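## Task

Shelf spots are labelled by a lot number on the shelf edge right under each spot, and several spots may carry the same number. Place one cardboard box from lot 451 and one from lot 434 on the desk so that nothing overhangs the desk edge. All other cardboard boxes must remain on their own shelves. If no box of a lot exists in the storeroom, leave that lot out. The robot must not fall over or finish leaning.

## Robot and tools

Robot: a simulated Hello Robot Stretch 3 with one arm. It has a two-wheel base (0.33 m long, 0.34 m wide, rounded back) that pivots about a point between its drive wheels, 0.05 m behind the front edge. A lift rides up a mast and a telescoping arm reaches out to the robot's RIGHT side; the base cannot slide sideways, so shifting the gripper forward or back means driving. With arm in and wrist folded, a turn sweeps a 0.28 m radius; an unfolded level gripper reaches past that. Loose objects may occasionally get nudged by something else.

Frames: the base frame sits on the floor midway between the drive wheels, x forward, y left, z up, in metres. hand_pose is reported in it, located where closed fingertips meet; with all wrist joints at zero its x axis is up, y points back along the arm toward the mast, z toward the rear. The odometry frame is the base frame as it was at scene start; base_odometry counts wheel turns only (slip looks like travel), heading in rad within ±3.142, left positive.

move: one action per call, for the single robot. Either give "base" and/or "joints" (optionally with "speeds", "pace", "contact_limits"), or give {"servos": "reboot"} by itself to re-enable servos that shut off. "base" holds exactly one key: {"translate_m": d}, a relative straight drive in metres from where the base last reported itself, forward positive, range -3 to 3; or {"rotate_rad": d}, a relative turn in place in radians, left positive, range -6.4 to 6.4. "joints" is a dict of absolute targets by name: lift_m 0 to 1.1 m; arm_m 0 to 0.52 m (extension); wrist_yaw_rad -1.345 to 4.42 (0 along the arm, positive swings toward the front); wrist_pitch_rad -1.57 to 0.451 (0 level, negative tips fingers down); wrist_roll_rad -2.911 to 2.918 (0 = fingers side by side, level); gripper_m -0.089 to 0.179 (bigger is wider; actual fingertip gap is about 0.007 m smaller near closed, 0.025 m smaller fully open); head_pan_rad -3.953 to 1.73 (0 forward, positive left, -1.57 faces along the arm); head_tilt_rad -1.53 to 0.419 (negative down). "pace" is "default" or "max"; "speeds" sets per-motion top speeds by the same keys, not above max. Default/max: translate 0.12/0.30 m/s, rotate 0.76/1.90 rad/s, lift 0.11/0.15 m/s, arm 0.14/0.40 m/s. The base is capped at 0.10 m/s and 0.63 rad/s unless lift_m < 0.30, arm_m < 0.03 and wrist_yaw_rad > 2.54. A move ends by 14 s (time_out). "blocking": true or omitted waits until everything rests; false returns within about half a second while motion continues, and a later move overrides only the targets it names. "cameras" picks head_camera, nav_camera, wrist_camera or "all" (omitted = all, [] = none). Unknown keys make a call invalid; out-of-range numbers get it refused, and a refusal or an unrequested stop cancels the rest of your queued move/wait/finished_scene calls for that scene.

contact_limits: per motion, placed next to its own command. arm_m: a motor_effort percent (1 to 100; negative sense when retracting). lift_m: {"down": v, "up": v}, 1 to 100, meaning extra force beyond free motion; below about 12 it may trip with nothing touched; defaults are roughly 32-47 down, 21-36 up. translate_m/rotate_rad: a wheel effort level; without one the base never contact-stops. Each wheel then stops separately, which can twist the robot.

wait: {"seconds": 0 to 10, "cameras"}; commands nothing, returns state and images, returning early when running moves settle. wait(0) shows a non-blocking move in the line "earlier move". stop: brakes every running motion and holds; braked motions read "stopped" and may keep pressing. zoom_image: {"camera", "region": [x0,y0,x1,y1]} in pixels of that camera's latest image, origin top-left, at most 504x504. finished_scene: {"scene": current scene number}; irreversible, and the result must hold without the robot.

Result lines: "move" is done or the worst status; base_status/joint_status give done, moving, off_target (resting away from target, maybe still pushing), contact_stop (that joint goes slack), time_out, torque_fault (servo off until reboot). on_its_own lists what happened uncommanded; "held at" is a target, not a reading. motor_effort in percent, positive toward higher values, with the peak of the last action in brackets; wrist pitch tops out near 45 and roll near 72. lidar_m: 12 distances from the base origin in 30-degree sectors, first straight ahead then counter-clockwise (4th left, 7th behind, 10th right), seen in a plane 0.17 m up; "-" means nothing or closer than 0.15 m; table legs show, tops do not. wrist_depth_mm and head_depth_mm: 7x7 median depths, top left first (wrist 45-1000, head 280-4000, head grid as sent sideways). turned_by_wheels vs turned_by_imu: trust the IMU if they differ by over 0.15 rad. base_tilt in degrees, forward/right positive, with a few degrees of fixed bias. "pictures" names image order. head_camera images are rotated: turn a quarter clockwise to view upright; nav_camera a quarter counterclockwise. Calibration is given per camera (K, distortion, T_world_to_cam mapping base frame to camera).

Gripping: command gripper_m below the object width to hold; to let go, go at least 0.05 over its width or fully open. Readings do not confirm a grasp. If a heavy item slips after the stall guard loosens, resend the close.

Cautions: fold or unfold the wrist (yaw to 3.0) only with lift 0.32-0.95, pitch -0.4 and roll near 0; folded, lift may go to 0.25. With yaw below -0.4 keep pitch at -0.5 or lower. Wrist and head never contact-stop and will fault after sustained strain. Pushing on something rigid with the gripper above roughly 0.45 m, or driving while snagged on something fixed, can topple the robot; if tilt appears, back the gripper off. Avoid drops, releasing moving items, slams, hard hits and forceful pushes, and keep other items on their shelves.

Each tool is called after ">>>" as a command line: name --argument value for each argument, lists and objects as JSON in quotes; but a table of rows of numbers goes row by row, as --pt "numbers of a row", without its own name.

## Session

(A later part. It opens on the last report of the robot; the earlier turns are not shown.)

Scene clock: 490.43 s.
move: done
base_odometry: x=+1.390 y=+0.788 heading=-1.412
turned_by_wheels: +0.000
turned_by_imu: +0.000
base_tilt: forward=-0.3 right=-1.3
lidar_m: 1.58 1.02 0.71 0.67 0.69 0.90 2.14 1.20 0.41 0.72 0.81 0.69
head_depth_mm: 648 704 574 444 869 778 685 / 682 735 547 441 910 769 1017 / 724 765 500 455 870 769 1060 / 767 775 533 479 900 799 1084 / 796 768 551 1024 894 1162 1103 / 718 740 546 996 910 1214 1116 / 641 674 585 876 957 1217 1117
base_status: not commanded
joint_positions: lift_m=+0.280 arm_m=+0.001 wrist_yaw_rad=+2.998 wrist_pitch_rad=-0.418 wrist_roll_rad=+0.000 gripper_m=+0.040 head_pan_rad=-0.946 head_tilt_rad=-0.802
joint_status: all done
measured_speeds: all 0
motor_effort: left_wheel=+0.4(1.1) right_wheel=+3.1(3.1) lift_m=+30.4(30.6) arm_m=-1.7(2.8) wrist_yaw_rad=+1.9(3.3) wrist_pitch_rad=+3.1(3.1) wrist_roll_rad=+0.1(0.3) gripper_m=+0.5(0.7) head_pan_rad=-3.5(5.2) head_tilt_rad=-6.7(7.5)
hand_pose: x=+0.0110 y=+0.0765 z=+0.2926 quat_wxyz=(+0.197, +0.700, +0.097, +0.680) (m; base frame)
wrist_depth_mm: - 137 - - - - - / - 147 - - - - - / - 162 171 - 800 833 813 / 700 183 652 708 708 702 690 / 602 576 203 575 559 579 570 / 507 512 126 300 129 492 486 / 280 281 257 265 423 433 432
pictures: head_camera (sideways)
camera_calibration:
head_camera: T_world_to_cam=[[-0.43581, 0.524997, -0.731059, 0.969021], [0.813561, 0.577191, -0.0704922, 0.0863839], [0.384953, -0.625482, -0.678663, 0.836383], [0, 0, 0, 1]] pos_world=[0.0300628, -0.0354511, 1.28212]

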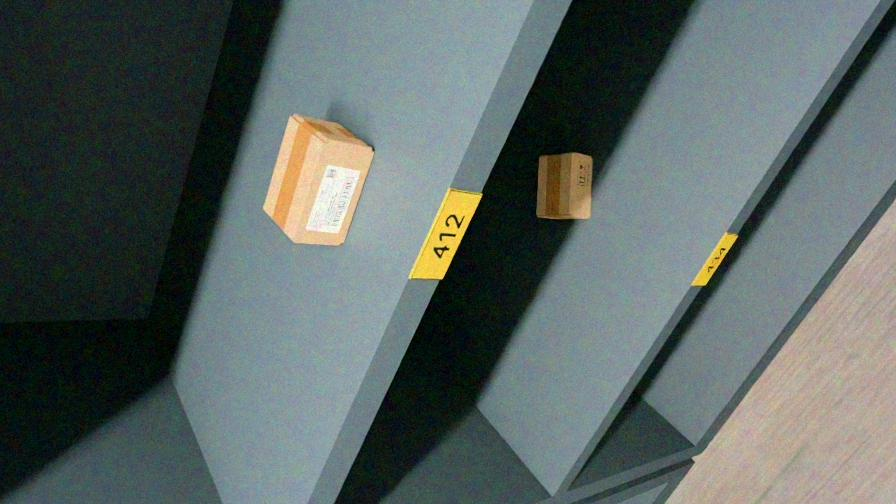

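>>> move --joints '{"lift_m":0.70,"wrist_pitch_rad":-0.4,"head_pan_rad":-1.57}' --pace "max" --cameras '[]'

>>> move --joints '{"wrist_yaw_rad":0.35}' --cameras '[]'

>>> move --base '{"translate_m":0.17}' --joints '{"wrist_pitch_rad":-0.6,"gripper_m":0.17}'

Scene clock: 520.57 s.
move: done
base_odometry: x=+1.390 y=+0.788 heading=-1.412
turned_by_wheels: +0.000
turned_by_imu: +0.000
base_tilt: forward=-0.3 right=-1.2
lidar_m: 1.58 1.02 0.71 0.67 0.69 0.90 2.13 1.19 0.41 0.72 0.81 0.69
head_depth_mm: 550 549 529 461 558 688 341 / 655 704 572 457 761 755 323 / 653 715 566 452 906 788 322 / 650 709 559 439 899 780 353 / 647 706 553 435 895 758 369 / 642 702 547 430 868 755 1063 / 636 697 541 426 846 750 1053
base_status: not commanded
joint_positions: lift_m=+0.700 arm_m=+0.001 wrist_yaw_rad=+2.998 wrist_pitch_rad=-0.418 wrist_roll_rad=+0.000 gripper_m=+0.040 head_pan_rad=-1.570 head_tilt_rad=-0.800
joint_status: all done
measured_speeds: all 0
motor_effort: left_wheel=+0.7(1.1) right_wheel=+2.7(3.4) lift_m=+28.4(33.8) arm_m=+1.7(2.5) wrist_yaw_rad=+1.0(3.7) wrist_pitch_rad=+2.8(5.3) wrist_roll_rad=+0.1(0.3) gripper_m=+0.3(0.9) head_pan_rad=+3.3(4.9) head_tilt_rad=+2.4(3.5)
hand_pose: x=+0.0110 y=+0.0765 z=+0.7126 quat_wxyz=(+0.197, +0.700, +0.097, +0.680) (m; base frame)
wrist_depth_mm: - 137 - - - - - / - 148 - - - - - / - 162 171 - - - - / - 178 188 - - - - / - - 201 154 - - - / - - 127 961 129 - 978 / 897 908 263 856 854 845 858
pictures: none
No camera images: "cameras" was empty.

Scene clock: 522.90 s.
move: done
base_odometry: x=+1.390 y=+0.788 heading=-1.412
turned_by_wheels: +0.000
turned_by_imu: +0.000
base_tilt: forward=-0.2 right=-1.1
lidar_m: 1.58 1.02 0.71 0.67 0.68 0.90 2.14 1.20 0.41 0.72 0.81 0.69
head_depth_mm: 552 551 532 461 556 686 332 / 656 703 571 457 760 754 325 / 653 715 566 451 908 783 322 / 648 711 558 438 901 762 354 / 645 704 554 435 896 600 1052 / 641 702 548 431 871 754 1055 / 638 697 543 427 848 749 1056
base_status: not commanded
joint_positions: lift_m=+0.700 arm_m=+0.001 wrist_yaw_rad=+0.353 wrist_pitch_rad=-0.418 wrist_roll_rad=+0.000 gripper_m=+0.040 head_pan_rad=-1.570 head_tilt_rad=-0.800
joint_status: all done
measured_speeds: all 0
motor_effort: left_wheel=+0.5(1.3) right_wheel=+2.2(3.6) lift_m=+23.1(27.8) arm_m=+3.7(4.1) wrist_yaw_rad=-2.1(6.9) wrist_pitch_rad=+2.8(3.1) wrist_roll_rad=-0.2(0.4) gripper_m=+0.1(0.8) head_pan_rad=+3.4(4.2) head_tilt_rad=+2.4(3.2)
hand_pose: x=+0.0561 y=-0.3561 z=+0.7126 quat_wxyz=(+0.707, +0.266, -0.655, -0.023) (m; base frame)
wrist_depth_mm: - - - - - - - / - - - - - - - / - - - - - - 477 / 507 507 436 491 506 511 485 / 434 433 431 416 409 420 420 / 369 369 125 355 129 359 358 / 338 328 305 317 306 314 312
pictures: none
No camera images: "cameras" was empty.

Scene clock: 525.73 s.
move: done
base_odometry: x=+1.417 y=+0.620 heading=-1.412
turned_by_wheels: +0.000
turned_by_imu: +0.000
base_tilt: forward=-0.3 right=-1.3
lidar_m: 1.41 1.04 0.72 0.68 0.70 0.91 2.17 0.52 0.53 0.78 0.66 0.55
head_depth_mm: 652 728 579 446 897 795 331 / 649 721 573 443 912 771 325 / 643 715 566 438 911 768 322 / 638 705 561 435 902 730 353 / 636 696 464 432 853 760 1019 / 631 693 477 429 891 756 1052 / 631 688 544 425 885 752 1044
base_status: done
joint_positions: lift_m=+0.700 arm_m=+0.001 wrist_yaw_rad=+0.353 wrist_pitch_rad=-0.610 wrist_roll_rad=+0.000 gripper_m=+0.170 head_pan_rad=-1.570 head_tilt_rad=-0.800
joint_status: all done
measured_speeds: all 0
motor_effort: left_wheel=+4.4(11.4) right_wheel=+4.2(9.4) lift_m=+28.6(28.9) arm_m=+5.1(5.9) wrist_yaw_rad=-4.0(4.8) wrist_pitch_rad=+1.4(3.4) wrist_roll_rad=+0.0(0.3) gripper_m=+0.7(83.0) head_pan_rad=+3.2(4.1) head_tilt_rad=+2.1(3.1)
hand_pose: x=+0.0463 y=-0.3297 z=+0.6722 quat_wxyz=(+0.702, +0.328, -0.626, -0.091) (m; base frame)
wrist_depth_mm: 412 485 - - - - - / 426 509 522 516 509 501 487 / 435 456 451 432 380 436 435 / 396 392 389 378 380 377 378 / 351 344 343 338 335 333 331 / 117 141 302 302 300 291 293 / 116 653 284 276 269 261 106
pictures: head_camera (sideways), nav_camera (sideways), wrist_camera
camera_calibration:
head_camera: T_world_to_cam=[[-0.0468704, 0.679077, -0.732569, 0.968621], [0.997493, -0.00710159, -0.0704036, 0.085141], [-0.0530119, -0.734032, -0.677042, 0.836945], [0, 0, 0, 1]] pos_world=[0.00484013, -0.0428192, 1.28222]
nav_camera: T_world_to_cam=[[0.0176747, -0.698558, 0.715335, -0.887534], [-0.999786, -0.0200715, 0.00510226, 0.0495911], [0.0107936, -0.715272, -0.698763, 0.862427], [0, 0, 0, 1]] pos_world=[0.0559587, -0.00212955, 1.23726]
wrist_camera: T_world_to_cam=[[-0.926651, -0.374559, -0.0319869, -0.0524355], [-0.251342, 0.680588, -0.688206, 0.731243], [0.279543, -0.629687, -0.72481, 0.432835], [0, 0, 0, 1]] pos_world=[0.0142067, -0.244765, 0.815292]

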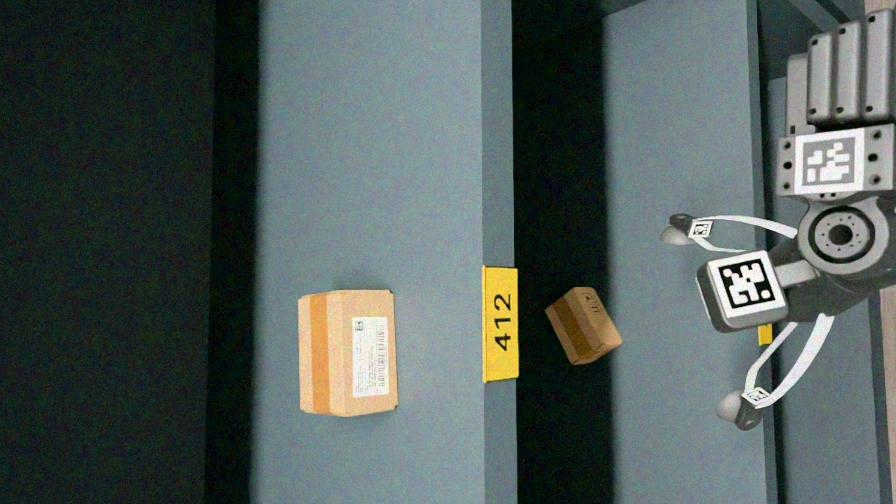

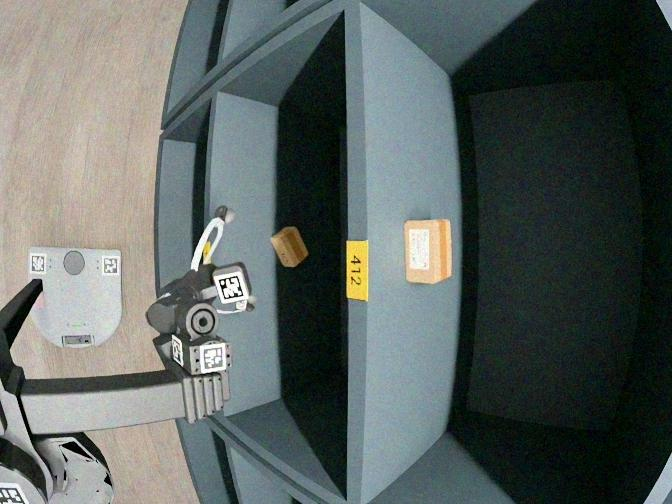

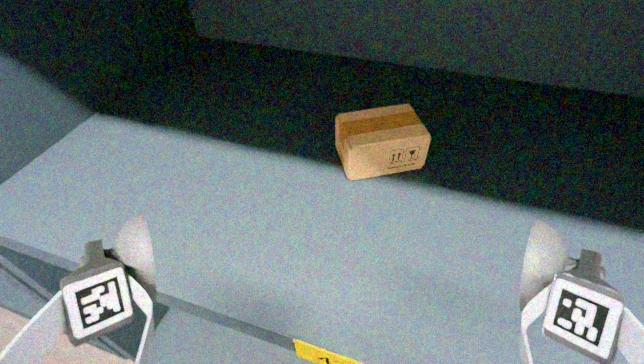

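>>> move --joints '{"wrist_yaw_rad":0.55,"lift_m":0.71}' --cameras '[]'

>>> move --joints '{"arm_m":0.22,"gripper_m":0.179}' --contact_limits '{"arm_m":35}' --cameras '["wrist_camera"]'

Scene clock: 548.53 s.
move: done
base_odometry: x=+1.417 y=+0.620 heading=-1.412
turned_by_wheels: +0.000
turned_by_imu: +0.000
base_tilt: forward=-0.4 right=-1.2
lidar_m: 1.41 1.03 0.72 0.68 0.70 0.91 2.17 0.51 0.53 0.78 0.66 0.55
head_depth_mm: 652 726 579 446 895 793 315 / 649 720 570 443 913 773 314 / 644 713 566 439 906 769 315 / 640 706 562 435 903 745 337 / 635 697 462 432 854 758 451 / 632 689 477 429 889 757 1036 / 630 689 543 425 890 751 1041
base_status: not commanded
joint_positions: lift_m=+0.710 arm_m=+0.001 wrist_yaw_rad=+0.547 wrist_pitch_rad=-0.610 wrist_roll_rad=+0.000 gripper_m=+0.170 head_pan_rad=-1.570 head_tilt_rad=-0.800
joint_status: all done
measured_speeds: all 0
motor_effort: left_wheel=+4.6(5.0) right_wheel=+4.7(5.4) lift_m=+30.3(32.7) arm_m=+7.7(8.3) wrist_yaw_rad=+2.3(5.1) wrist_pitch_rad=+1.5(1.6) wrist_roll_rad=+0.1(0.3) gripper_m=+0.7(1.1) head_pan_rad=+2.9(3.4) head_tilt_rad=+2.2(2.6)
hand_pose: x=+0.0805 y=-0.3132 z=+0.6821 quat_wxyz=(+0.707, +0.387, -0.592, -0.023) (m; base frame)
wrist_depth_mm: 356 433 - - - - - / 371 455 529 526 527 520 - / 392 457 467 467 459 455 447 / 474 404 406 400 376 381 389 / - 362 354 350 348 345 341 / 122 124 327 311 311 300 303 / 116 787 - 289 278 273 106
pictures: none
No camera images: "cameras" was empty.

Scene clock: 551.40 s.
move: done
base_odometry: x=+1.417 y=+0.620 heading=-1.412
turned_by_wheels: +0.000
turned_by_imu: +0.000
base_tilt: forward=-0.3 right=-1.4
lidar_m: 1.41 1.03 0.72 0.68 0.69 0.91 2.16 0.51 0.53 0.78 0.66 0.55
head_depth_mm: 651 726 579 447 895 778 330 / 648 719 571 443 440 375 329 / 644 715 565 439 506 769 1072 / 639 704 560 435 517 761 1069 / 637 695 464 432 835 759 1062 / 631 691 476 429 869 755 1059 / 630 687 543 426 885 753 1051
base_status: not commanded
joint_positions: lift_m=+0.710 arm_m=+0.220 wrist_yaw_rad=+0.547 wrist_pitch_rad=-0.611 wrist_roll_rad=+0.000 gripper_m=+0.179 head_pan_rad=-1.570 head_tilt_rad=-0.800
joint_status: all done
measured_speeds: all 0
motor_effort: left_wheel=+4.7(5.1) right_wheel=+4.6(5.4) lift_m=+27.1(31.1) arm_m=+13.3(15.1) wrist_yaw_rad=+2.7(3.2) wrist_pitch_rad=+1.4(1.6) wrist_roll_rad=-0.3(0.4) gripper_m=+0.4(49.5) head_pan_rad=+2.4(3.5) head_tilt_rad=+2.2(2.8)
contact_limits: arm_m 35 (drawing in: default 31, maximum 55; extending or still: default 40, maximum 69)
hand_pose: x=+0.0805 y=-0.5326 z=+0.6821 quat_wxyz=(+0.707, +0.387, -0.591, -0.023) (m; base frame)
wrist_depth_mm: 365 440 - - - - - / 380 463 524 - - - - / 402 460 468 447 - - - / 398 406 401 397 393 380 - / 366 343 352 350 345 344 341 / 123 144 314 262 301 306 301 / 273 279 282 232 239 271 105
pictures: wrist_camera
camera_calibration:
wrist_camera: T_world_to_cam=[[-0.837091, -0.546126, -0.0320179, -0.194948], [-0.378054, 0.619792, -0.687702, 0.862117], [0.395416, -0.563565, -0.725287, 0.32891], [0, 0, 0, 1]] pos_world=[0.0326808, -0.455438, 0.825192]

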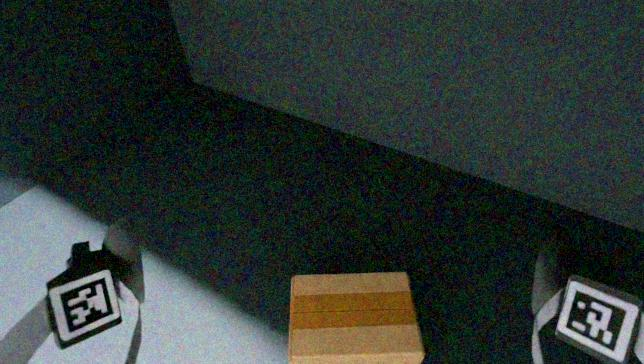

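>>> move --base '{"translate_m":-0.005}' --joints '{"arm_m":0.235}' --cameras '[]'

>>> move --joints '{"lift_m":0.586}' --contact_limits '{"lift_m":{"down":15}}' --cameras '["wrist_camera"]'

Scene clock: 562.13 s.
move: done
base_odometry: x=+1.417 y=+0.625 heading=-1.412
turned_by_wheels: +0.000
turned_by_imu: +0.000
base_tilt: forward=-0.4 right=-1.3
lidar_m: 1.42 1.03 0.72 0.68 0.70 0.91 2.16 0.51 0.52 0.78 0.67 0.55
head_depth_mm: 652 728 577 447 885 778 330 / 649 721 572 442 443 375 329 / 645 714 567 439 522 767 1073 / 640 705 560 435 543 764 1061 / 637 696 480 431 830 759 1065 / 635 693 475 429 869 754 1058 / 631 689 543 425 885 749 1049
base_status: done
joint_positions: lift_m=+0.710 arm_m=+0.235 wrist_yaw_rad=+0.547 wrist_pitch_rad=-0.611 wrist_roll_rad=+0.000 gripper_m=+0.179 head_pan_rad=-1.570 head_tilt_rad=-0.800
joint_status: all done
measured_speeds: all 0
motor_effort: left_wheel=-4.8(7.6) right_wheel=-7.0(8.8) lift_m=+24.5(24.6) arm_m=+12.7(14.4) wrist_yaw_rad=+2.5(3.3) wrist_pitch_rad=+1.5(1.6) wrist_roll_rad=-0.3(0.3) gripper_m=+0.4(1.1) head_pan_rad=+2.4(3.1) head_tilt_rad=+1.5(2.6)
hand_pose: x=+0.0805 y=-0.5476 z=+0.6821 quat_wxyz=(+0.707, +0.387, -0.591, -0.023) (m; base frame)
wrist_depth_mm: 370 443 - - - - - / 389 471 - - - - - / 407 460 468 449 - - - / 402 406 403 397 390 371 - / 365 347 351 347 346 343 335 / 123 144 314 311 307 306 302 / 273 278 281 232 272 271 105
pictures: none
No camera images: "cameras" was empty.

Scene clock: 564.10 s.
move: done
base_odometry: x=+1.417 y=+0.625 heading=-1.412
turned_by_wheels: +0.000
turned_by_imu: +0.000
base_tilt: forward=-0.3 right=-1.2
lidar_m: 1.41 1.03 0.72 0.68 0.69 0.91 2.17 0.51 0.52 0.78 0.67 0.55
head_depth_mm: 652 726 578 446 890 796 1044 / 649 720 572 442 916 759 436 / 644 714 565 439 587 602 1066 / 640 704 559 436 671 731 1066 / 637 697 479 432 838 760 1064 / 632 691 475 429 884 755 1061 / 630 687 544 425 886 754 1050
base_status: not commanded
joint_positions: lift_m=+0.586 arm_m=+0.235 wrist_yaw_rad=+0.547 wrist_pitch_rad=-0.611 wrist_roll_rad=+0.000 gripper_m=+0.179 head_pan_rad=-1.570 head_tilt_rad=-0.800
joint_status: all done
measured_speeds: all 0
motor_effort: left_wheel=-4.7(5.3) right_wheel=-6.9(7.7) lift_m=+23.1(26.7) arm_m=+8.7(12.7) wrist_yaw_rad=+2.7(3.6) wrist_pitch_rad=+1.5(1.6) wrist_roll_rad=-0.1(0.3) gripper_m=+0.6(1.3) head_pan_rad=+2.6(3.0) head_tilt_rad=+2.2(2.3)
contact_limits: lift_m down 15 (down: maximum 72; up: maximum 65)
hand_pose: x=+0.0805 y=-0.5475 z=+0.5580 quat_wxyz=(+0.707, +0.387, -0.591, -0.023) (m; base frame)
wrist_depth_mm: 374 411 382 361 - - - / 329 326 322 318 312 293 - / 273 271 268 265 263 261 258 / 235 231 229 160 163 224 222 / 206 203 197 140 141 197 195 / - 144 138 138 134 175 174 / 157 160 160 157 156 157 107
pictures: wrist_camera
camera_calibration:
wrist_camera: T_world_to_cam=[[-0.837009, -0.546251, -0.0320204, -0.207171], [-0.378219, 0.619841, -0.687566, 0.786073], [0.395431, -0.563388, -0.725416, 0.230694], [0, 0, 0, 1]] pos_world=[0.0326808, -0.470438, 0.701192]

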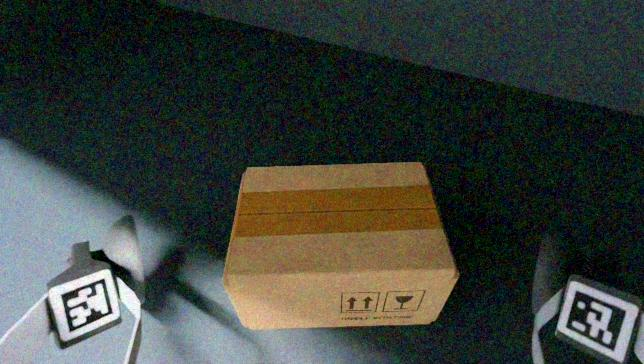

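>>> move --joints '{"gripper_m":0.065}' --cameras '["wrist_camera"]'

>>> move --joints '{"lift_m":0.70}' --speeds '{"lift_m":0.06}' --cameras '["wrist_camera"]'

Scene clock: 573.07 s.
move: done
base_odometry: x=+1.417 y=+0.625 heading=-1.412
turned_by_wheels: +0.000
turned_by_imu: +0.000
base_tilt: forward=-0.4 right=-1.3
lidar_m: 1.42 1.03 0.72 0.68 0.70 0.91 2.17 0.51 0.53 0.78 0.67 0.55
head_depth_mm: 651 728 577 445 890 796 1044 / 649 720 572 442 913 757 435 / 643 713 567 439 587 606 1064 / 642 703 559 436 673 731 1073 / 635 696 480 432 831 760 1066 / 634 692 474 429 890 757 1061 / 630 688 543 425 886 752 1042
base_status: not commanded
joint_positions: lift_m=+0.586 arm_m=+0.235 wrist_yaw_rad=+0.548 wrist_pitch_rad=-0.611 wrist_roll_rad=+0.000 gripper_m=+0.066 head_pan_rad=-1.570 head_tilt_rad=-0.800
joint_status: all done
measured_speeds: all 0
motor_effort: left_wheel=-5.0(5.4) right_wheel=-7.4(7.4) lift_m=+23.0(23.9) arm_m=-1.6(1.9) wrist_yaw_rad=+2.0(2.8) wrist_pitch_rad=+1.5(1.6) wrist_roll_rad=-0.4(0.4) gripper_m=-12.0(86.5) head_pan_rad=+1.9(2.6) head_tilt_rad=+0.9(2.1)
contact_limits: lift_m down 15 (down: maximum 72; up: maximum 65)
hand_pose: x=+0.0806 y=-0.5475 z=+0.5580 quat_wxyz=(+0.707, +0.387, -0.591, -0.023) (m; base frame)
wrist_depth_mm: 370 409 386 362 - - - / 328 328 323 317 312 294 - / 274 271 269 265 263 261 257 / 235 232 231 160 162 224 223 / 205 208 141 140 142 198 195 / 182 178 131 142 132 171 174 / 167 124 156 158 159 152 160
pictures: wrist_camera
camera_calibration:
wrist_camera: T_world_to_cam=[[-0.836729, -0.546679, -0.032028, -0.207376], [-0.37853, 0.619647, -0.68757, 0.785995], [0.395726, -0.563186, -0.725411, 0.230776], [0, 0, 0, 1]] pos_world=[0.0326805, -0.470438, 0.701192]

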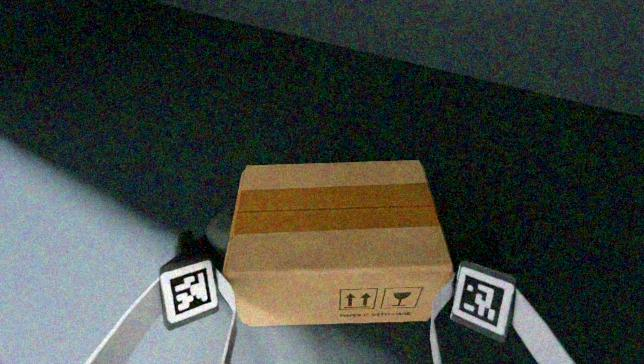

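Scene clock: 575.57 s.
move: done
base_odometry: x=+1.417 y=+0.625 heading=-1.412
turned_by_wheels: +0.000
turned_by_imu: +0.000
base_tilt: forward=-0.3 right=-1.1
lidar_m: 1.41 1.03 0.72 0.68 0.70 0.91 2.17 0.51 0.52 0.78 0.67 0.55
head_depth_mm: 652 728 576 446 890 794 341 / 648 720 572 443 477 385 338 / 644 716 566 438 528 766 1078 / 639 703 561 435 534 764 1071 / 636 695 480 431 784 759 1060 / 633 692 474 428 869 756 1058 / 632 688 544 425 886 750 1045
base_status: not commanded
joint_positions: lift_m=+0.700 arm_m=+0.235 wrist_yaw_rad=+0.548 wrist_pitch_rad=-0.617 wrist_roll_rad=+0.000 gripper_m=+0.066 head_pan_rad=-1.570 head_tilt_rad=-0.800
joint_status: all done
measured_speeds: all 0
motor_effort: left_wheel=-5.1(5.3) right_wheel=-6.4(7.8) lift_m=+28.8(34.6) arm_m=-7.2(7.6) wrist_yaw_rad=+1.6(2.5) wrist_pitch_rad=+2.8(2.9) wrist_roll_rad=+0.2(0.3) gripper_m=-10.6(11.8) head_pan_rad=+1.8(2.6) head_tilt_rad=+1.6(2.3)
hand_pose: x=+0.0801 y=-0.5465 z=+0.6707 quat_wxyz=(+0.707, +0.389, -0.590, -0.025) (m; base frame)
wrist_depth_mm: 371 442 - - - - - / 387 474 502 - - - - / 409 450 445 429 - - - / 387 386 375 168 356 363 - / 342 346 143 142 145 329 326 / 306 296 134 144 134 286 291 / 278 260 260 257 256 255 263
pictures: wrist_camera
camera_calibration:
wrist_camera: T_world_to_cam=[[-0.836524, -0.546985, -0.0321779, -0.203667], [-0.381296, 0.623293, -0.682729, 0.861643], [0.393499, -0.558849, -0.729963, 0.318894], [0, 0, 0, 1]] pos_world=[0.032685, -0.470246, 0.814495]

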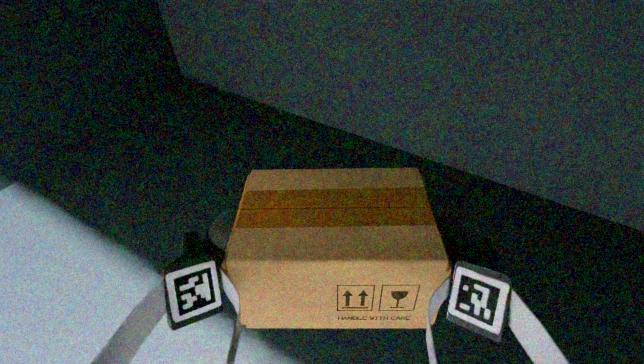

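>>> move --joints '{"arm_m":0.0,"gripper_m":0.05}' --cameras '[]'

>>> move --joints '{"wrist_yaw_rad":1.57,"head_pan_rad":-2.5,"head_tilt_rad":-0.3}' --cameras '["wrist_camera","nav_camera"]'

>>> move --base '{"translate_m":-0.95}' --cameras '[]'

>>> move --base '{"translate_m":-0.92}' --cameras '["nav_camera"]'

Scene clock: 601.03 s.
move: done
base_odometry: x=+1.417 y=+0.625 heading=-1.412
turned_by_wheels: +0.000
turned_by_imu: +0.000
base_tilt: forward=-0.3 right=-1.3
lidar_m: 1.42 1.03 0.72 0.68 0.70 0.91 2.17 0.51 0.52 0.78 0.67 0.55
head_depth_mm: 652 728 579 446 887 796 332 / 649 721 572 442 912 774 325 / 644 714 567 439 907 767 322 / 639 703 560 435 902 763 354 / 636 697 480 431 897 596 447 / 634 692 477 428 892 614 1053 / 631 688 544 425 884 752 1048
base_status: not commanded
joint_positions: lift_m=+0.700 arm_m=+0.001 wrist_yaw_rad=+0.548 wrist_pitch_rad=-0.618 wrist_roll_rad=+0.000 gripper_m=+0.051 head_pan_rad=-1.570 head_tilt_rad=-0.800
joint_status: all done
measured_speeds: all 0
motor_effort: left_wheel=-4.5(5.2) right_wheel=-7.1(7.6) lift_m=+27.5(27.8) arm_m=-12.9(14.9) wrist_yaw_rad=+0.0(2.6) wrist_pitch_rad=+2.8(2.9) wrist_roll_rad=-0.1(0.3) gripper_m=-15.7(68.9) head_pan_rad=+1.0(2.1) head_tilt_rad=+1.8(2.0)
hand_pose: x=+0.0801 y=-0.3120 z=+0.6706 quat_wxyz=(+0.707, +0.389, -0.590, -0.025) (m; base frame)
wrist_depth_mm: 358 437 - - - - - / 377 461 514 511 522 496 - / 402 443 445 442 442 438 434 / 460 389 377 173 357 376 371 / 958 358 143 142 145 328 325 / 874 - 133 145 135 288 290 / 801 768 161 161 257 256 265
pictures: none
No camera images: "cameras" was empty.

Scene clock: 602.93 s.
move: done
base_odometry: x=+1.417 y=+0.625 heading=-1.412
turned_by_wheels: +0.000
turned_by_imu: +0.000
base_tilt: forward=-0.3 right=-1.2
lidar_m: 1.42 1.03 0.72 0.68 0.69 0.91 2.16 0.51 0.52 0.78 0.67 0.55
head_depth_mm: 1151 1198 2128 2247 2363 2066 1574 / 1206 1218 1292 1311 1403 1421 1496 / 1283 943 1377 1361 1452 1216 1334 / 1246 572 1405 1074 726 1155 922 / 436 458 480 504 532 564 599 / 410 460 484 511 539 515 607 / 358 499 527 558 592 491 657
base_status: not commanded
joint_positions: lift_m=+0.700 arm_m=+0.001 wrist_yaw_rad=+1.567 wrist_pitch_rad=-0.618 wrist_roll_rad=+0.000 gripper_m=+0.051 head_pan_rad=-2.508 head_tilt_rad=-0.293
joint_status: all done
measured_speeds: translate_m=+0.000 rotate_rad=+0.000 lift_m=+0.000 arm_m=+0.000 wrist_yaw_rad=+0.000 wrist_pitch_rad=+0.000 wrist_roll_rad=+0.000 head_pan_rad=+0.024 head_tilt_rad=+0.000
motor_effort: left_wheel=-5.1(5.1) right_wheel=-6.7(7.4) lift_m=+29.5(29.9) arm_m=-12.8(13.3) wrist_yaw_rad=+1.5(6.2) wrist_pitch_rad=+2.8(2.9) wrist_roll_rad=-0.2(0.3) gripper_m=-15.4(16.0) head_pan_rad=+3.3(4.1) head_tilt_rad=-3.1(8.1)
hand_pose: x=+0.1735 y=-0.1465 z=+0.6706 quat_wxyz=(+0.629, +0.628, -0.325, +0.323) (m; base frame)
wrist_depth_mm: - - - - - 376 373 / - - - - - 415 418 / - - - - - 433 432 / - - - 174 167 385 370 / 995 - 143 142 145 338 327 / 874 891 133 144 135 298 291 / 817 761 774 751 161 119 264
pictures: nav_camera (sideways), wrist_camera
camera_calibration:
nav_camera: T_world_to_cam=[[-0.202591, -0.169964, 0.964401, -1.21094], [-0.603411, 0.797312, 0.0137589, 0.035911], [-0.771267, -0.579143, -0.264086, 0.301601], [0, 0, 0, 1]] pos_world=[0.00895887, -0.0597786, 1.24699]
wrist_camera: T_world_to_cam=[[0.0268317, -0.999122, -0.0321812, -0.122795], [-0.731011, 0.00234703, -0.682361, 0.617307], [0.681838, 0.0418337, -0.730306, 0.543773], [0, 0, 0, 1]] pos_world=[0.0837881, -0.146884, 0.814396]

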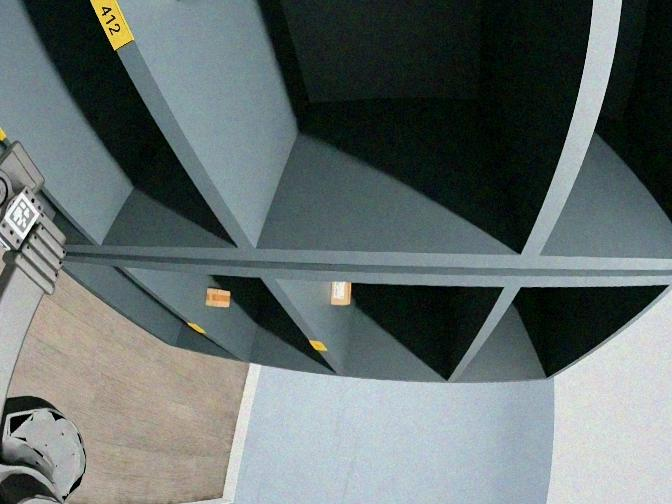

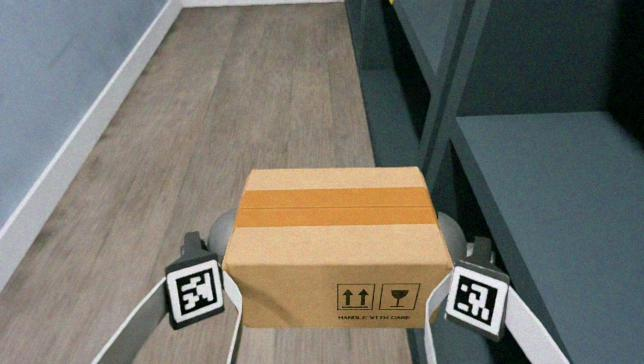

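Scene clock: 613.57 s.
move: done
base_odometry: x=+1.266 y=+1.563 heading=-1.412
turned_by_wheels: +0.000
turned_by_imu: +0.000
base_tilt: forward=-0.4 right=-1.3
lidar_m: 1.44 0.95 0.66 0.62 0.64 0.83 1.44 1.47 0.55 0.84 0.68 0.59
head_depth_mm: 1254 1295 1348 1391 1446 1502 1526 / 1320 1374 1416 1475 1534 1612 1553 / 1408 1458 1515 1583 1662 1732 1552 / 1492 1556 1625 1701 1779 1831 1540 / 1599 1670 1753 1829 1931 1958 1522 / 452 475 498 523 552 583 623 / 445 494 524 555 588 532 674
base_status: done
joint_positions: lift_m=+0.700 arm_m=+0.001 wrist_yaw_rad=+1.567 wrist_pitch_rad=-0.618 wrist_roll_rad=+0.000 gripper_m=+0.051 head_pan_rad=-2.500 head_tilt_rad=-0.300
joint_status: not commanded
measured_speeds: all 0
motor_effort: left_wheel=-2.4(9.6) right_wheel=-9.2(14.2) lift_m=+30.0(32.2) arm_m=-12.4(13.2) wrist_yaw_rad=+2.8(4.0) wrist_pitch_rad=+2.8(3.0) wrist_roll_rad=+0.1(0.3) gripper_m=-15.1(16.4) head_pan_rad=+3.7(4.1) head_tilt_rad=-2.7(4.4)
hand_pose: x=+0.1735 y=-0.1465 z=+0.6706 quat_wxyz=(+0.629, +0.628, -0.325, +0.323) (m; base frame)
wrist_depth_mm: - - - - - 388 380 / - - - - - - - / - - - - - - - / - - - 174 167 - - / 954 - 143 142 145 - 320 / 895 869 133 145 135 - 299 / 805 775 762 748 736 110 278
pictures: none
No camera images: "cameras" was empty.

Scene clock: 623.90 s.
move: done
base_odometry: x=+1.121 y=+2.471 heading=-1.412
turned_by_wheels: +0.000
turned_by_imu: -0.001
base_tilt: forward=-0.3 right=-1.3
lidar_m: 1.43 0.86 0.60 0.56 0.58 0.56 0.53 0.54 0.71 1.68 0.74 0.66
head_depth_mm: 446 462 479 496 516 538 561 / 472 489 507 529 551 577 603 / 501 520 542 567 591 620 651 / 533 558 581 608 640 670 708 / 569 595 627 658 693 731 773 / 613 644 677 715 758 802 856 / 662 699 740 785 832 888 953
base_status: done
joint_positions: lift_m=+0.700 arm_m=+0.001 wrist_yaw_rad=+1.567 wrist_pitch_rad=-0.618 wrist_roll_rad=+0.000 gripper_m=+0.051 head_pan_rad=-2.500 head_tilt_rad=-0.300
joint_status: not commanded
measured_speeds: all 0
motor_effort: left_wheel=-4.1(10.0) right_wheel=-7.0(14.3) lift_m=+28.9(30.9) arm_m=-9.9(12.2) wrist_yaw_rad=+0.9(4.1) wrist_pitch_rad=+2.7(3.0) wrist_roll_rad=-0.1(0.3) gripper_m=-15.3(16.2) head_pan_rad=+3.0(4.2) head_tilt_rad=-2.6(3.9)
hand_pose: x=+0.1735 y=-0.1465 z=+0.6706 quat_wxyz=(+0.629, +0.628, -0.325, +0.323) (m; base frame)
wrist_depth_mm: - - - - - - - / - - - - - - - / - - - - - - - / - - - 173 173 - - / 922 - 143 142 145 - - / 862 876 133 145 135 799 831 / 810 761 769 751 740 727 773
pictures: nav_camera (sideways)
camera_calibration:
nav_camera: T_world_to_cam=[[-0.206338, -0.175418, 0.962628, -1.20867], [-0.609867, 0.792386, 0.0136711, 0.0360816], [-0.765171, -0.584254, -0.270481, 0.30996], [0, 0, 0, 1]] pos_world=[0.00978254, -0.0595182, 1.24685]

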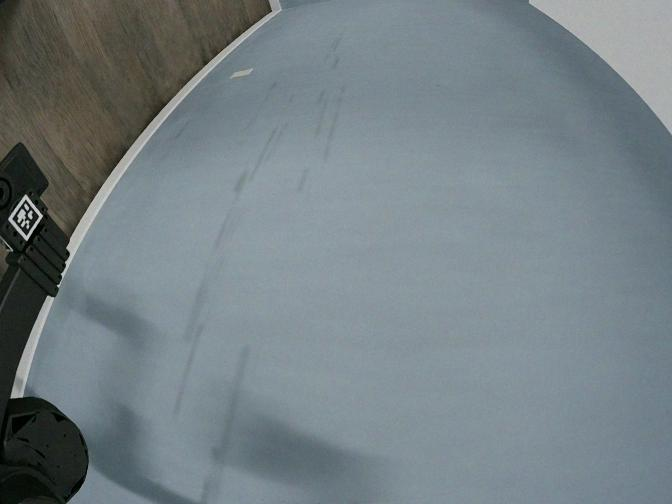

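>>> move --base '{"rotate_rad":1.598}' --joints '{"head_pan_rad":-3.1}' --cameras '[]'

>>> move --base '{"translate_m":-1.0}' --cameras '["nav_camera"]'

Scene clock: 635.13 s.
move: done
base_odometry: x=+1.121 y=+2.471 heading=+0.186
turned_by_wheels: +1.598
turned_by_imu: +1.572
base_tilt: forward=-0.4 right=-1.1
lidar_m: 0.56 0.58 0.56 0.53 0.54 0.72 1.75 0.73 0.66 1.46 0.84 0.60
head_depth_mm: 1446 1440 1404 1378 1364 1349 1335 / 2104 2079 2014 1971 1926 1845 1553 / 2746 2868 3035 3179 2769 2008 1547 / 2798 2881 3051 3199 2891 2015 1538 / 2767 2923 3055 3201 2867 1986 1540 / 2773 2931 2976 3148 2864 1968 1525 / 2733 2909 3039 3102 2809 1961 1518
base_status: done
joint_positions: lift_m=+0.700 arm_m=+0.001 wrist_yaw_rad=+1.567 wrist_pitch_rad=-0.618 wrist_roll_rad=+0.000 gripper_m=+0.051 head_pan_rad=-3.100 head_tilt_rad=-0.300
joint_status: all done
measured_speeds: all 0
motor_effort: left_wheel=-9.7(12.9) right_wheel=+9.5(12.6) lift_m=+27.8(28.8) arm_m=-12.9(13.6) wrist_yaw_rad=+2.4(3.6) wrist_pitch_rad=+2.8(3.0) wrist_roll_rad=+0.0(0.3) gripper_m=-15.4(16.2) head_pan_rad=+3.5(5.5) head_tilt_rad=-1.3(2.7)
hand_pose: x=+0.1735 y=-0.1464 z=+0.6706 quat_wxyz=(+0.629, +0.628, -0.325, +0.323) (m; base frame)
wrist_depth_mm: 479 480 482 482 484 486 487 / 539 523 524 534 531 536 538 / - - - - - - - / - - 164 167 162 - - / 827 - 143 142 145 156 - / 840 123 133 145 135 827 841 / 783 777 761 743 739 740 766
pictures: none
No camera images: "cameras" was empty.

Scene clock: 646.27 s.
move: done
base_odometry: x=+0.138 y=+2.287 heading=+0.186
turned_by_wheels: +0.000
turned_by_imu: +0.000
base_tilt: forward=-0.3 right=-1.1
lidar_m: 1.55 0.72 0.51 0.48 0.49 0.65 1.58 1.97 2.32 0.55 0.55 0.73
head_depth_mm: 1316 1294 1266 1256 1236 1221 1207 / 1900 1882 1836 1790 1754 1732 1503 / 1933 1999 2107 2216 2306 2016 1535 / 1897 1998 2093 2192 2330 1997 1533 / 1898 2009 2095 2201 2303 1997 1519 / 1894 1982 2068 2157 2293 1987 1523 / 1903 1965 2079 2193 2293 1962 1524
base_status: done
joint_positions: lift_m=+0.700 arm_m=+0.001 wrist_yaw_rad=+1.567 wrist_pitch_rad=-0.618 wrist_roll_rad=+0.000 gripper_m=+0.051 head_pan_rad=-3.100 head_tilt_rad=-0.300
joint_status: not commanded
measured_speeds: all 0
motor_effort: left_wheel=-5.9(12.9) right_wheel=-5.2(11.8) lift_m=+26.2(28.4) arm_m=-10.7(13.3) wrist_yaw_rad=+2.8(4.0) wrist_pitch_rad=+2.8(3.0) wrist_roll_rad=+0.1(0.4) gripper_m=-15.3(16.4) head_pan_rad=+3.4(4.2) head_tilt_rad=-0.6(2.2)
hand_pose: x=+0.1735 y=-0.1464 z=+0.6706 quat_wxyz=(+0.629, +0.628, -0.325, +0.323) (m; base frame)
wrist_depth_mm: - - - - - - - / - - - - - - - / - - - - - - - / - - - 174 - - - / 860 982 143 142 146 955 - / 821 881 133 145 135 - - / 724 768 780 754 739 125 -
pictures: nav_camera (sideways)
camera_calibration:
nav_camera: T_world_to_cam=[[-0.269351, -0.0282901, 0.962626, -1.2083], [-0.0558933, 0.998343, 0.0137003, 0.0326577], [-0.961419, -0.0501142, -0.270486, 0.311137], [0, 0, 0, 1]] pos_world=[-0.0244975, -0.051194, 1.24685]

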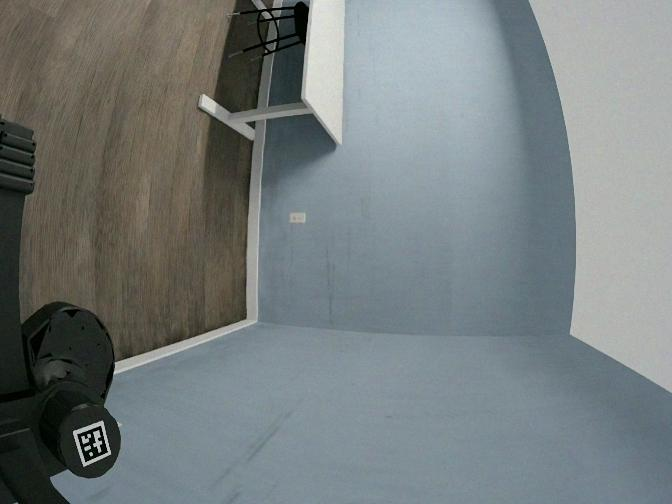

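>>> move --base '{"translate_m":-1.06}' --cameras '[]'

>>> move --base '{"rotate_rad":-1.597}' --joints '{"lift_m":0.93,"head_pan_rad":-1.2,"head_tilt_rad":-0.4}' --cameras '["nav_camera"]'

Scene clock: 667.83 s.
move: done
base_odometry: x=-0.904 y=+2.091 heading=+0.185
turned_by_wheels: +0.000
turned_by_imu: +0.000
base_tilt: forward=-0.3 right=-1.1
lidar_m: 2.05 0.64 0.45 0.43 0.44 0.58 1.14 1.17 1.20 2.32 1.71 1.28
head_depth_mm: 996 1040 1076 1118 1102 1081 1072 / 991 1039 1090 1151 1210 1277 1336 / 988 1039 1087 1146 1201 1276 1353 / 988 1033 1087 1139 1198 1268 1349 / 983 1032 1079 1137 1205 1262 1338 / 985 1026 1070 1134 1198 1258 1341 / 978 1022 1074 1129 1188 1257 1333
base_status: done
joint_positions: lift_m=+0.700 arm_m=+0.001 wrist_yaw_rad=+1.567 wrist_pitch_rad=-0.618 wrist_roll_rad=+0.000 gripper_m=+0.051 head_pan_rad=-3.100 head_tilt_rad=-0.300
joint_status: not commanded
measured_speeds: all 0
motor_effort: left_wheel=-8.5(12.8) right_wheel=-2.1(11.7) lift_m=+24.2(26.4) arm_m=-8.2(11.2) wrist_yaw_rad=+2.4(3.8) wrist_pitch_rad=+2.8(3.0) wrist_roll_rad=+0.1(0.3) gripper_m=-15.5(16.2) head_pan_rad=+3.3(4.0) head_tilt_rad=+1.6(2.1)
hand_pose: x=+0.1735 y=-0.1464 z=+0.6706 quat_wxyz=(+0.629, +0.628, -0.325, +0.323) (m; base frame)
wrist_depth_mm: - - - - - - - / - - - - - - - / - - - - - - - / - - - 174 - - - / - 971 143 142 145 954 942 / 778 123 133 145 135 834 837 / - 769 768 745 747 735 761
pictures: none
No camera images: "cameras" was empty.

Scene clock: 671.47 s.
move: done
base_odometry: x=-0.904 y=+2.091 heading=-1.411
turned_by_wheels: -1.597
turned_by_imu: -1.572
base_tilt: forward=-0.3 right=-1.3
lidar_m: 1.84 1.74 1.29 2.20 0.65 0.45 0.43 0.44 0.58 1.14 1.17 1.20
head_depth_mm: 917 968 1027 1090 1167 1254 1324 / 944 998 1054 1131 1210 1300 1370 / 969 1030 1093 1174 1262 1360 1414 / 1000 1061 1134 1218 1307 1426 1410 / 1028 1092 1174 1257 1368 1486 1401 / 1062 1133 1219 1315 1419 1547 1398 / 1098 1177 1260 1359 1483 1595 1388
base_status: done
joint_positions: lift_m=+0.930 arm_m=+0.001 wrist_yaw_rad=+1.567 wrist_pitch_rad=-0.618 wrist_roll_rad=+0.000 gripper_m=+0.051 head_pan_rad=-1.199 head_tilt_rad=-0.400
joint_status: all done
measured_speeds: all 0
motor_effort: left_wheel=+8.7(12.0) right_wheel=-9.4(13.7) lift_m=+30.4(35.3) arm_m=-12.5(13.1) wrist_yaw_rad=+2.9(3.5) wrist_pitch_rad=+2.8(3.0) wrist_roll_rad=-0.3(0.3) gripper_m=-15.5(16.2) head_pan_rad=-3.5(5.5) head_tilt_rad=-3.6(6.3)
hand_pose: x=+0.1735 y=-0.1464 z=+0.9006 quat_wxyz=(+0.629, +0.628, -0.325, +0.323) (m; base frame)
wrist_depth_mm: - - - - - - - / - - - - - - - / - - - - - - - / - - - 173 - - - / - - 143 142 145 - - / - - 133 145 135 - - / - 997 - 969 948 953 976
pictures: nav_camera (sideways)
camera_calibration:
nav_camera: T_world_to_cam=[[0.148568, -0.333795, 0.930864, -1.16932], [-0.925723, -0.378006, 0.0121995, 0.039939], [0.3478, -0.863535, -0.365161, 0.426384], [0, 0, 0, 1]] pos_world=[0.0623989, -0.00701755, 1.24369]

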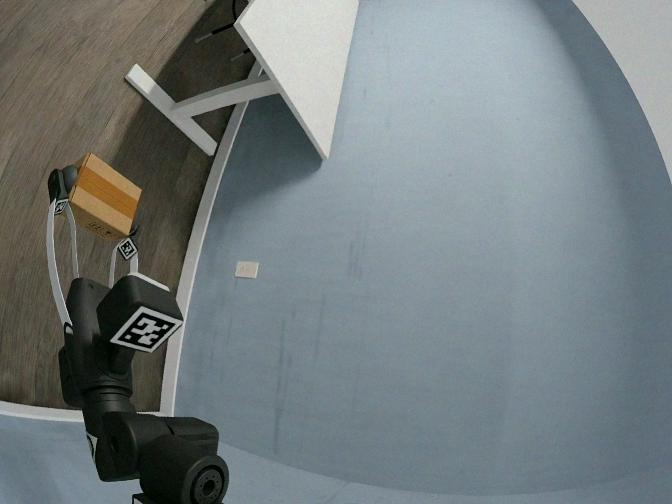

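>>> move --base '{"translate_m":1.45}' --joints '{"head_pan_rad":-1.57,"head_tilt_rad":-0.6}' --cameras '["nav_camera","head_camera"]'

Scene clock: 705.10 s.
move: time_out
base_odometry: x=-0.682 y=+0.716 heading=-1.411
turned_by_wheels: +0.000
turned_by_imu: +0.001
base_tilt: forward=-0.3 right=-1.2
lidar_m: 2.48 1.86 1.30 1.23 1.26 1.91 1.81 1.61 0.70 1.05 0.55 0.57
head_depth_mm: 881 969 1079 1132 843 - - / 874 963 1071 1126 837 - - / 870 956 1070 1112 829 - - / 860 951 1051 1093 825 677 - / 856 941 1043 1089 818 655 559 / 852 932 1042 1085 812 651 558 / 846 926 1025 1069 805 648 569
base_status: translate_m time_out (by the wheels' count: +1.3933 of +1.4500)
joint_positions: lift_m=+0.930 arm_m=+0.001 wrist_yaw_rad=+1.567 wrist_pitch_rad=-0.618 wrist_roll_rad=+0.000 gripper_m=+0.051 head_pan_rad=-1.570 head_tilt_rad=-0.600
joint_status: all done
measured_speeds: all 0
motor_effort: left_wheel=-0.1(11.9) right_wheel=-0.1(10.5) lift_m=+26.0(26.0) arm_m=-3.4(11.3) wrist_yaw_rad=+1.8(3.7) wrist_pitch_rad=+2.8(3.0) wrist_roll_rad=-0.1(0.4) gripper_m=-15.4(16.2) head_pan_rad=+3.9(4.8) head_tilt_rad=+3.9(7.5)
hand_pose: x=+0.1735 y=-0.1464 z=+0.9006 quat_wxyz=(+0.629, +0.628, -0.325, +0.323) (m; base frame)
wrist_depth_mm: - - - - - - - / - - - - - 543 531 / - - - - - - - / - - - 174 166 - - / - - 143 142 145 - - / - - 133 145 135 - - / - 977 993 951 955 110 -
pictures: head_camera (sideways), nav_camera (sideways)
camera_calibration:
head_camera: T_world_to_cam=[[-0.0467466, 0.52004, -0.852862, 1.12538], [0.997499, -0.0210082, -0.0674844, 0.0813516], [-0.0530117, -0.853884, -0.517757, 0.629692], [0, 0, 0, 1]] pos_world=[0.00484051, -0.0458486, 1.29131]
nav_camera: T_world_to_cam=[[0.0175178, -0.542579, 0.839822, -1.04979], [-0.999788, -0.018574, 0.00885454, 0.044798], [0.0107945, -0.8398, -0.542789, 0.659577], [0, 0, 0, 1]] pos_world=[0.0560587, -0.0148501, 1.23925]

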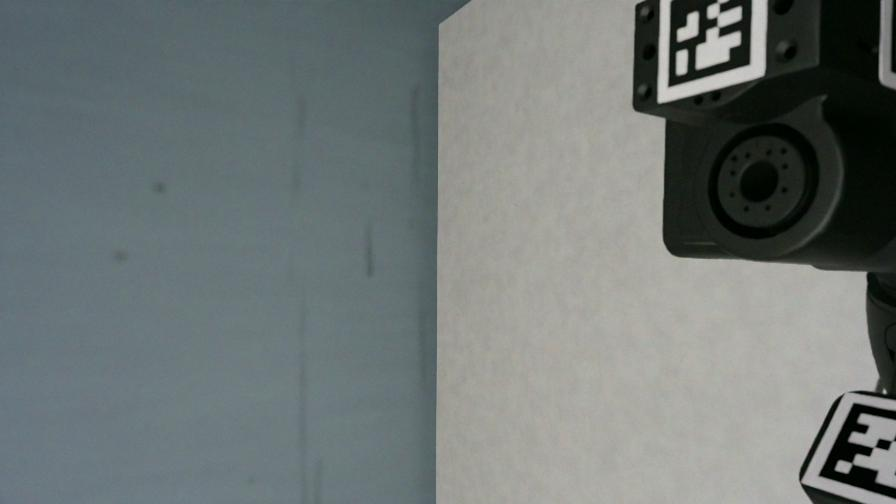

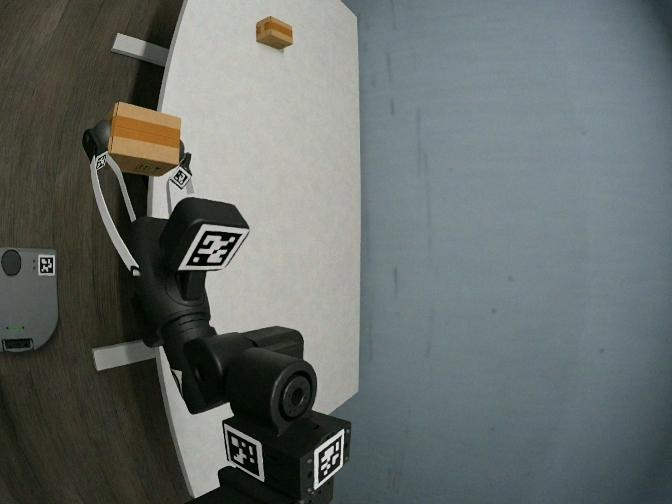

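>>> move --joints '{"wrist_yaw_rad":0.0}' --cameras '[]'

>>> move --joints '{"arm_m":0.23}' --cameras '[]'

>>> move --joints '{"lift_m":0.80}' --cameras '[]'

>>> move --joints '{"lift_m":0.765}' --speeds '{"lift_m":0.03}' --contact_limits '{"lift_m":{"down":13}}' --cameras '["head_camera","wrist_camera"]'

Scene clock: 718.10 s.
move: done
base_odometry: x=-0.682 y=+0.716 heading=-1.411
turned_by_wheels: +0.000
turned_by_imu: +0.000
base_tilt: forward=-0.2 right=-1.0
lidar_m: 2.48 1.86 1.30 1.23 1.25 1.91 1.81 1.60 0.70 1.05 0.55 0.56
head_depth_mm: 881 968 1084 1141 842 - - / 874 958 1076 1122 837 - - / 868 956 1058 1114 826 - - / 864 953 1050 1103 825 - - / 856 941 1047 1086 819 605 533 / 851 936 1038 1084 813 650 544 / 847 928 1027 1074 806 647 541
base_status: not commanded
joint_positions: lift_m=+0.930 arm_m=+0.001 wrist_yaw_rad=+0.003 wrist_pitch_rad=-0.618 wrist_roll_rad=+0.000 gripper_m=+0.051 head_pan_rad=-1.570 head_tilt_rad=-0.600
joint_status: all done
measured_speeds: all 0
motor_effort: left_wheel=-0.4(1.0) right_wheel=-0.6(1.2) lift_m=+26.0(26.7) arm_m=-0.7(2.3) wrist_yaw_rad=-2.7(6.3) wrist_pitch_rad=+2.9(3.0) wrist_roll_rad=+0.0(0.3) gripper_m=-15.1(16.0) head_pan_rad=+3.6(3.8) head_tilt_rad=+3.0(4.4)
hand_pose: x=-0.0209 y=-0.3404 z=+0.9006 quat_wxyz=(+0.674, +0.216, -0.673, -0.214) (m; base frame)
wrist_depth_mm: - - - - - - - / - - - - - - - / - - - - - - - / - - 163 168 163 - - / - - 143 141 145 - - / - - 133 145 135 - - / - - - 161 155 110 -
pictures: none
No camera images: "cameras" was empty.

Scene clock: 721.03 s.
move: done
base_odometry: x=-0.682 y=+0.716 heading=-1.411
turned_by_wheels: +0.000
turned_by_imu: +0.000
base_tilt: forward=-0.3 right=-1.1
lidar_m: 2.48 1.87 1.30 1.23 1.26 1.91 1.81 1.60 0.70 1.05 0.55 0.57
head_depth_mm: 881 969 1079 307 - 669 557 / 876 963 1052 348 779 665 554 / 868 954 1040 353 770 660 551 / 858 948 1054 376 742 658 549 / 856 942 1041 1089 815 653 546 / 850 933 1040 1077 811 649 544 / 844 929 1027 1070 805 647 541
base_status: not commanded
joint_positions: lift_m=+0.930 arm_m=+0.230 wrist_yaw_rad=+0.003 wrist_pitch_rad=-0.618 wrist_roll_rad=+0.000 gripper_m=+0.051 head_pan_rad=-1.570 head_tilt_rad=-0.600
joint_status: all done
measured_speeds: all 0
motor_effort: left_wheel=-0.6(1.2) right_wheel=-0.7(1.4) lift_m=+26.8(27.2) arm_m=+13.3(15.3) wrist_yaw_rad=-2.7(4.5) wrist_pitch_rad=+2.8(3.0) wrist_roll_rad=-0.2(0.3) gripper_m=-15.2(16.0) head_pan_rad=+3.4(3.9) head_tilt_rad=+3.3(4.4)
hand_pose: x=-0.0210 y=-0.5698 z=+0.9005 quat_wxyz=(+0.674, +0.216, -0.673, -0.214) (m; base frame)
wrist_depth_mm: - - - - - - - / - - - - - - - / - - - - - - - / - - 164 167 162 - - / - - 143 141 145 - - / - - 133 145 135 - - / - - - 160 155 110 -
pictures: none
No camera images: "cameras" was empty.

Scene clock: 723.03 s.
move: done
base_odometry: x=-0.682 y=+0.716 heading=-1.411
turned_by_wheels: +0.000
turned_by_imu: +0.000
base_tilt: forward=-0.3 right=-1.2
lidar_m: 2.47 1.86 1.30 1.23 1.25 1.90 1.80 1.60 0.70 1.06 0.55 0.57
head_depth_mm: 880 972 1077 1139 841 333 288 / 872 961 1068 1122 423 343 540 / 867 955 1059 1111 423 610 552 / 863 950 1055 1100 508 607 548 / 859 939 1042 1088 818 654 547 / 852 934 1036 1081 814 652 544 / 845 927 1030 1071 807 648 542
base_status: not commanded
joint_positions: lift_m=+0.800 arm_m=+0.230 wrist_yaw_rad=+0.003 wrist_pitch_rad=-0.618 wrist_roll_rad=+0.000 gripper_m=+0.051 head_pan_rad=-1.570 head_tilt_rad=-0.600
joint_status: all done
measured_speeds: all 0
motor_effort: left_wheel=-0.8(0.8) right_wheel=-0.7(1.2) lift_m=+25.8(26.9) arm_m=+11.8(13.4) wrist_yaw_rad=-4.3(4.7) wrist_pitch_rad=+2.9(3.0) wrist_roll_rad=+0.2(0.3) gripper_m=-15.3(16.1) head_pan_rad=+2.9(3.8) head_tilt_rad=+2.7(4.0)
hand_pose: x=-0.0210 y=-0.5698 z=+0.7705 quat_wxyz=(+0.674, +0.216, -0.673, -0.214) (m; base frame)
wrist_depth_mm: - - - - - - - / - - - - - - - / - - - - - - - / - - 163 168 163 - - / - - 143 142 145 - - / - - 133 144 135 - - / - - - 160 155 110 -
pictures: none
No camera images: "cameras" was empty.

Scene clock: 724.63 s.
move: done
base_odometry: x=-0.682 y=+0.716 heading=-1.411
turned_by_wheels: +0.000
turned_by_imu: +0.000
base_tilt: forward=-0.3 right=-1.3
lidar_m: 2.48 1.87 1.30 1.23 1.26 1.91 1.81 1.60 0.70 1.05 0.55 0.57
head_depth_mm: 880 971 1078 1137 839 671 309 / 872 961 1071 1127 809 374 327 / 870 954 1067 1110 450 441 551 / 863 948 1055 1103 720 492 548 / 855 948 1043 1093 821 655 546 / 850 942 1039 1085 810 652 543 / 849 927 1028 1071 806 648 542
base_status: not commanded
joint_positions: lift_m=+0.765 arm_m=+0.230 wrist_yaw_rad=+0.003 wrist_pitch_rad=-0.579 wrist_roll_rad=+0.000 gripper_m=+0.051 head_pan_rad=-1.570 head_tilt_rad=-0.600
joint_status: all done
measured_speeds: all 0
motor_effort: left_wheel=-0.1(0.8) right_wheel=-0.8(1.5) lift_m=+18.0(25.7) arm_m=+11.6(12.6) wrist_yaw_rad=-2.7(4.7) wrist_pitch_rad=-4.2(4.6) wrist_roll_rad=-0.2(0.4) gripper_m=-15.4(16.0) head_pan_rad=+3.1(3.8) head_tilt_rad=+2.2(3.7)
contact_limits: lift_m down 13 (down: maximum 72; up: maximum 65)
hand_pose: x=-0.0209 y=-0.5762 z=+0.7433 quat_wxyz=(+0.678, +0.203, -0.677, -0.201) (m; base frame)
wrist_depth_mm: - - - - - - - / - - - - - - - / - - - - - - - / - - 161 160 155 - - / - - 140 139 142 - - / - - 133 144 135 - - / - - - - - - -
pictures: head_camera (sideways), wrist_camera
camera_calibration:
head_camera: T_world_to_cam=[[-0.0467501, 0.519968, -0.852906, 1.12543], [0.997499, -0.0210139, -0.0674867, 0.0813543], [-0.0530138, -0.853927, -0.517685, 0.629597], [0, 0, 0, 1]] pos_world=[0.0048405, -0.0458489, 1.29131]
wrist_camera: T_world_to_cam=[[-0.998901, -0.0351179, -0.0310375, -0.011436], [-0.00269582, 0.704189, -0.710007, 0.965952], [0.0467902, -0.709143, -0.70351, 0.281442], [0, 0, 0, 1]] pos_world=[-0.0219882, -0.481032, 0.883475]

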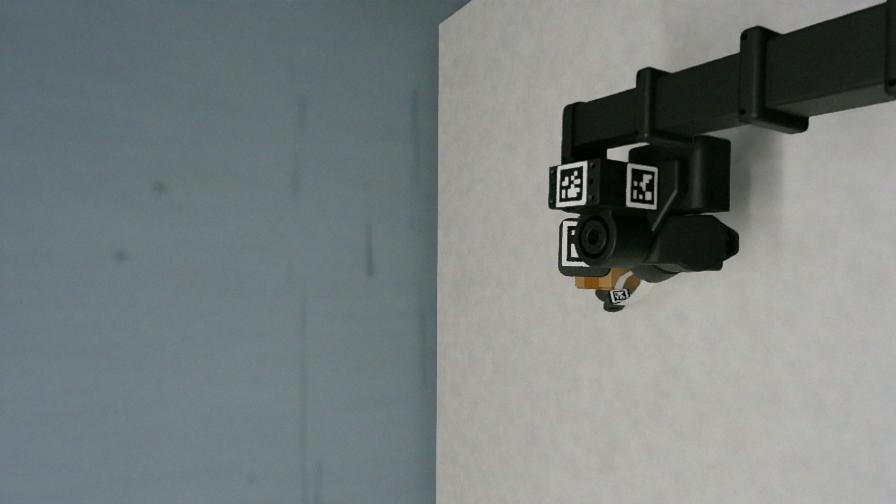

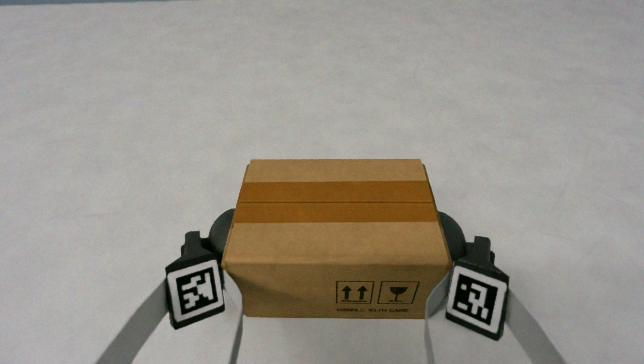

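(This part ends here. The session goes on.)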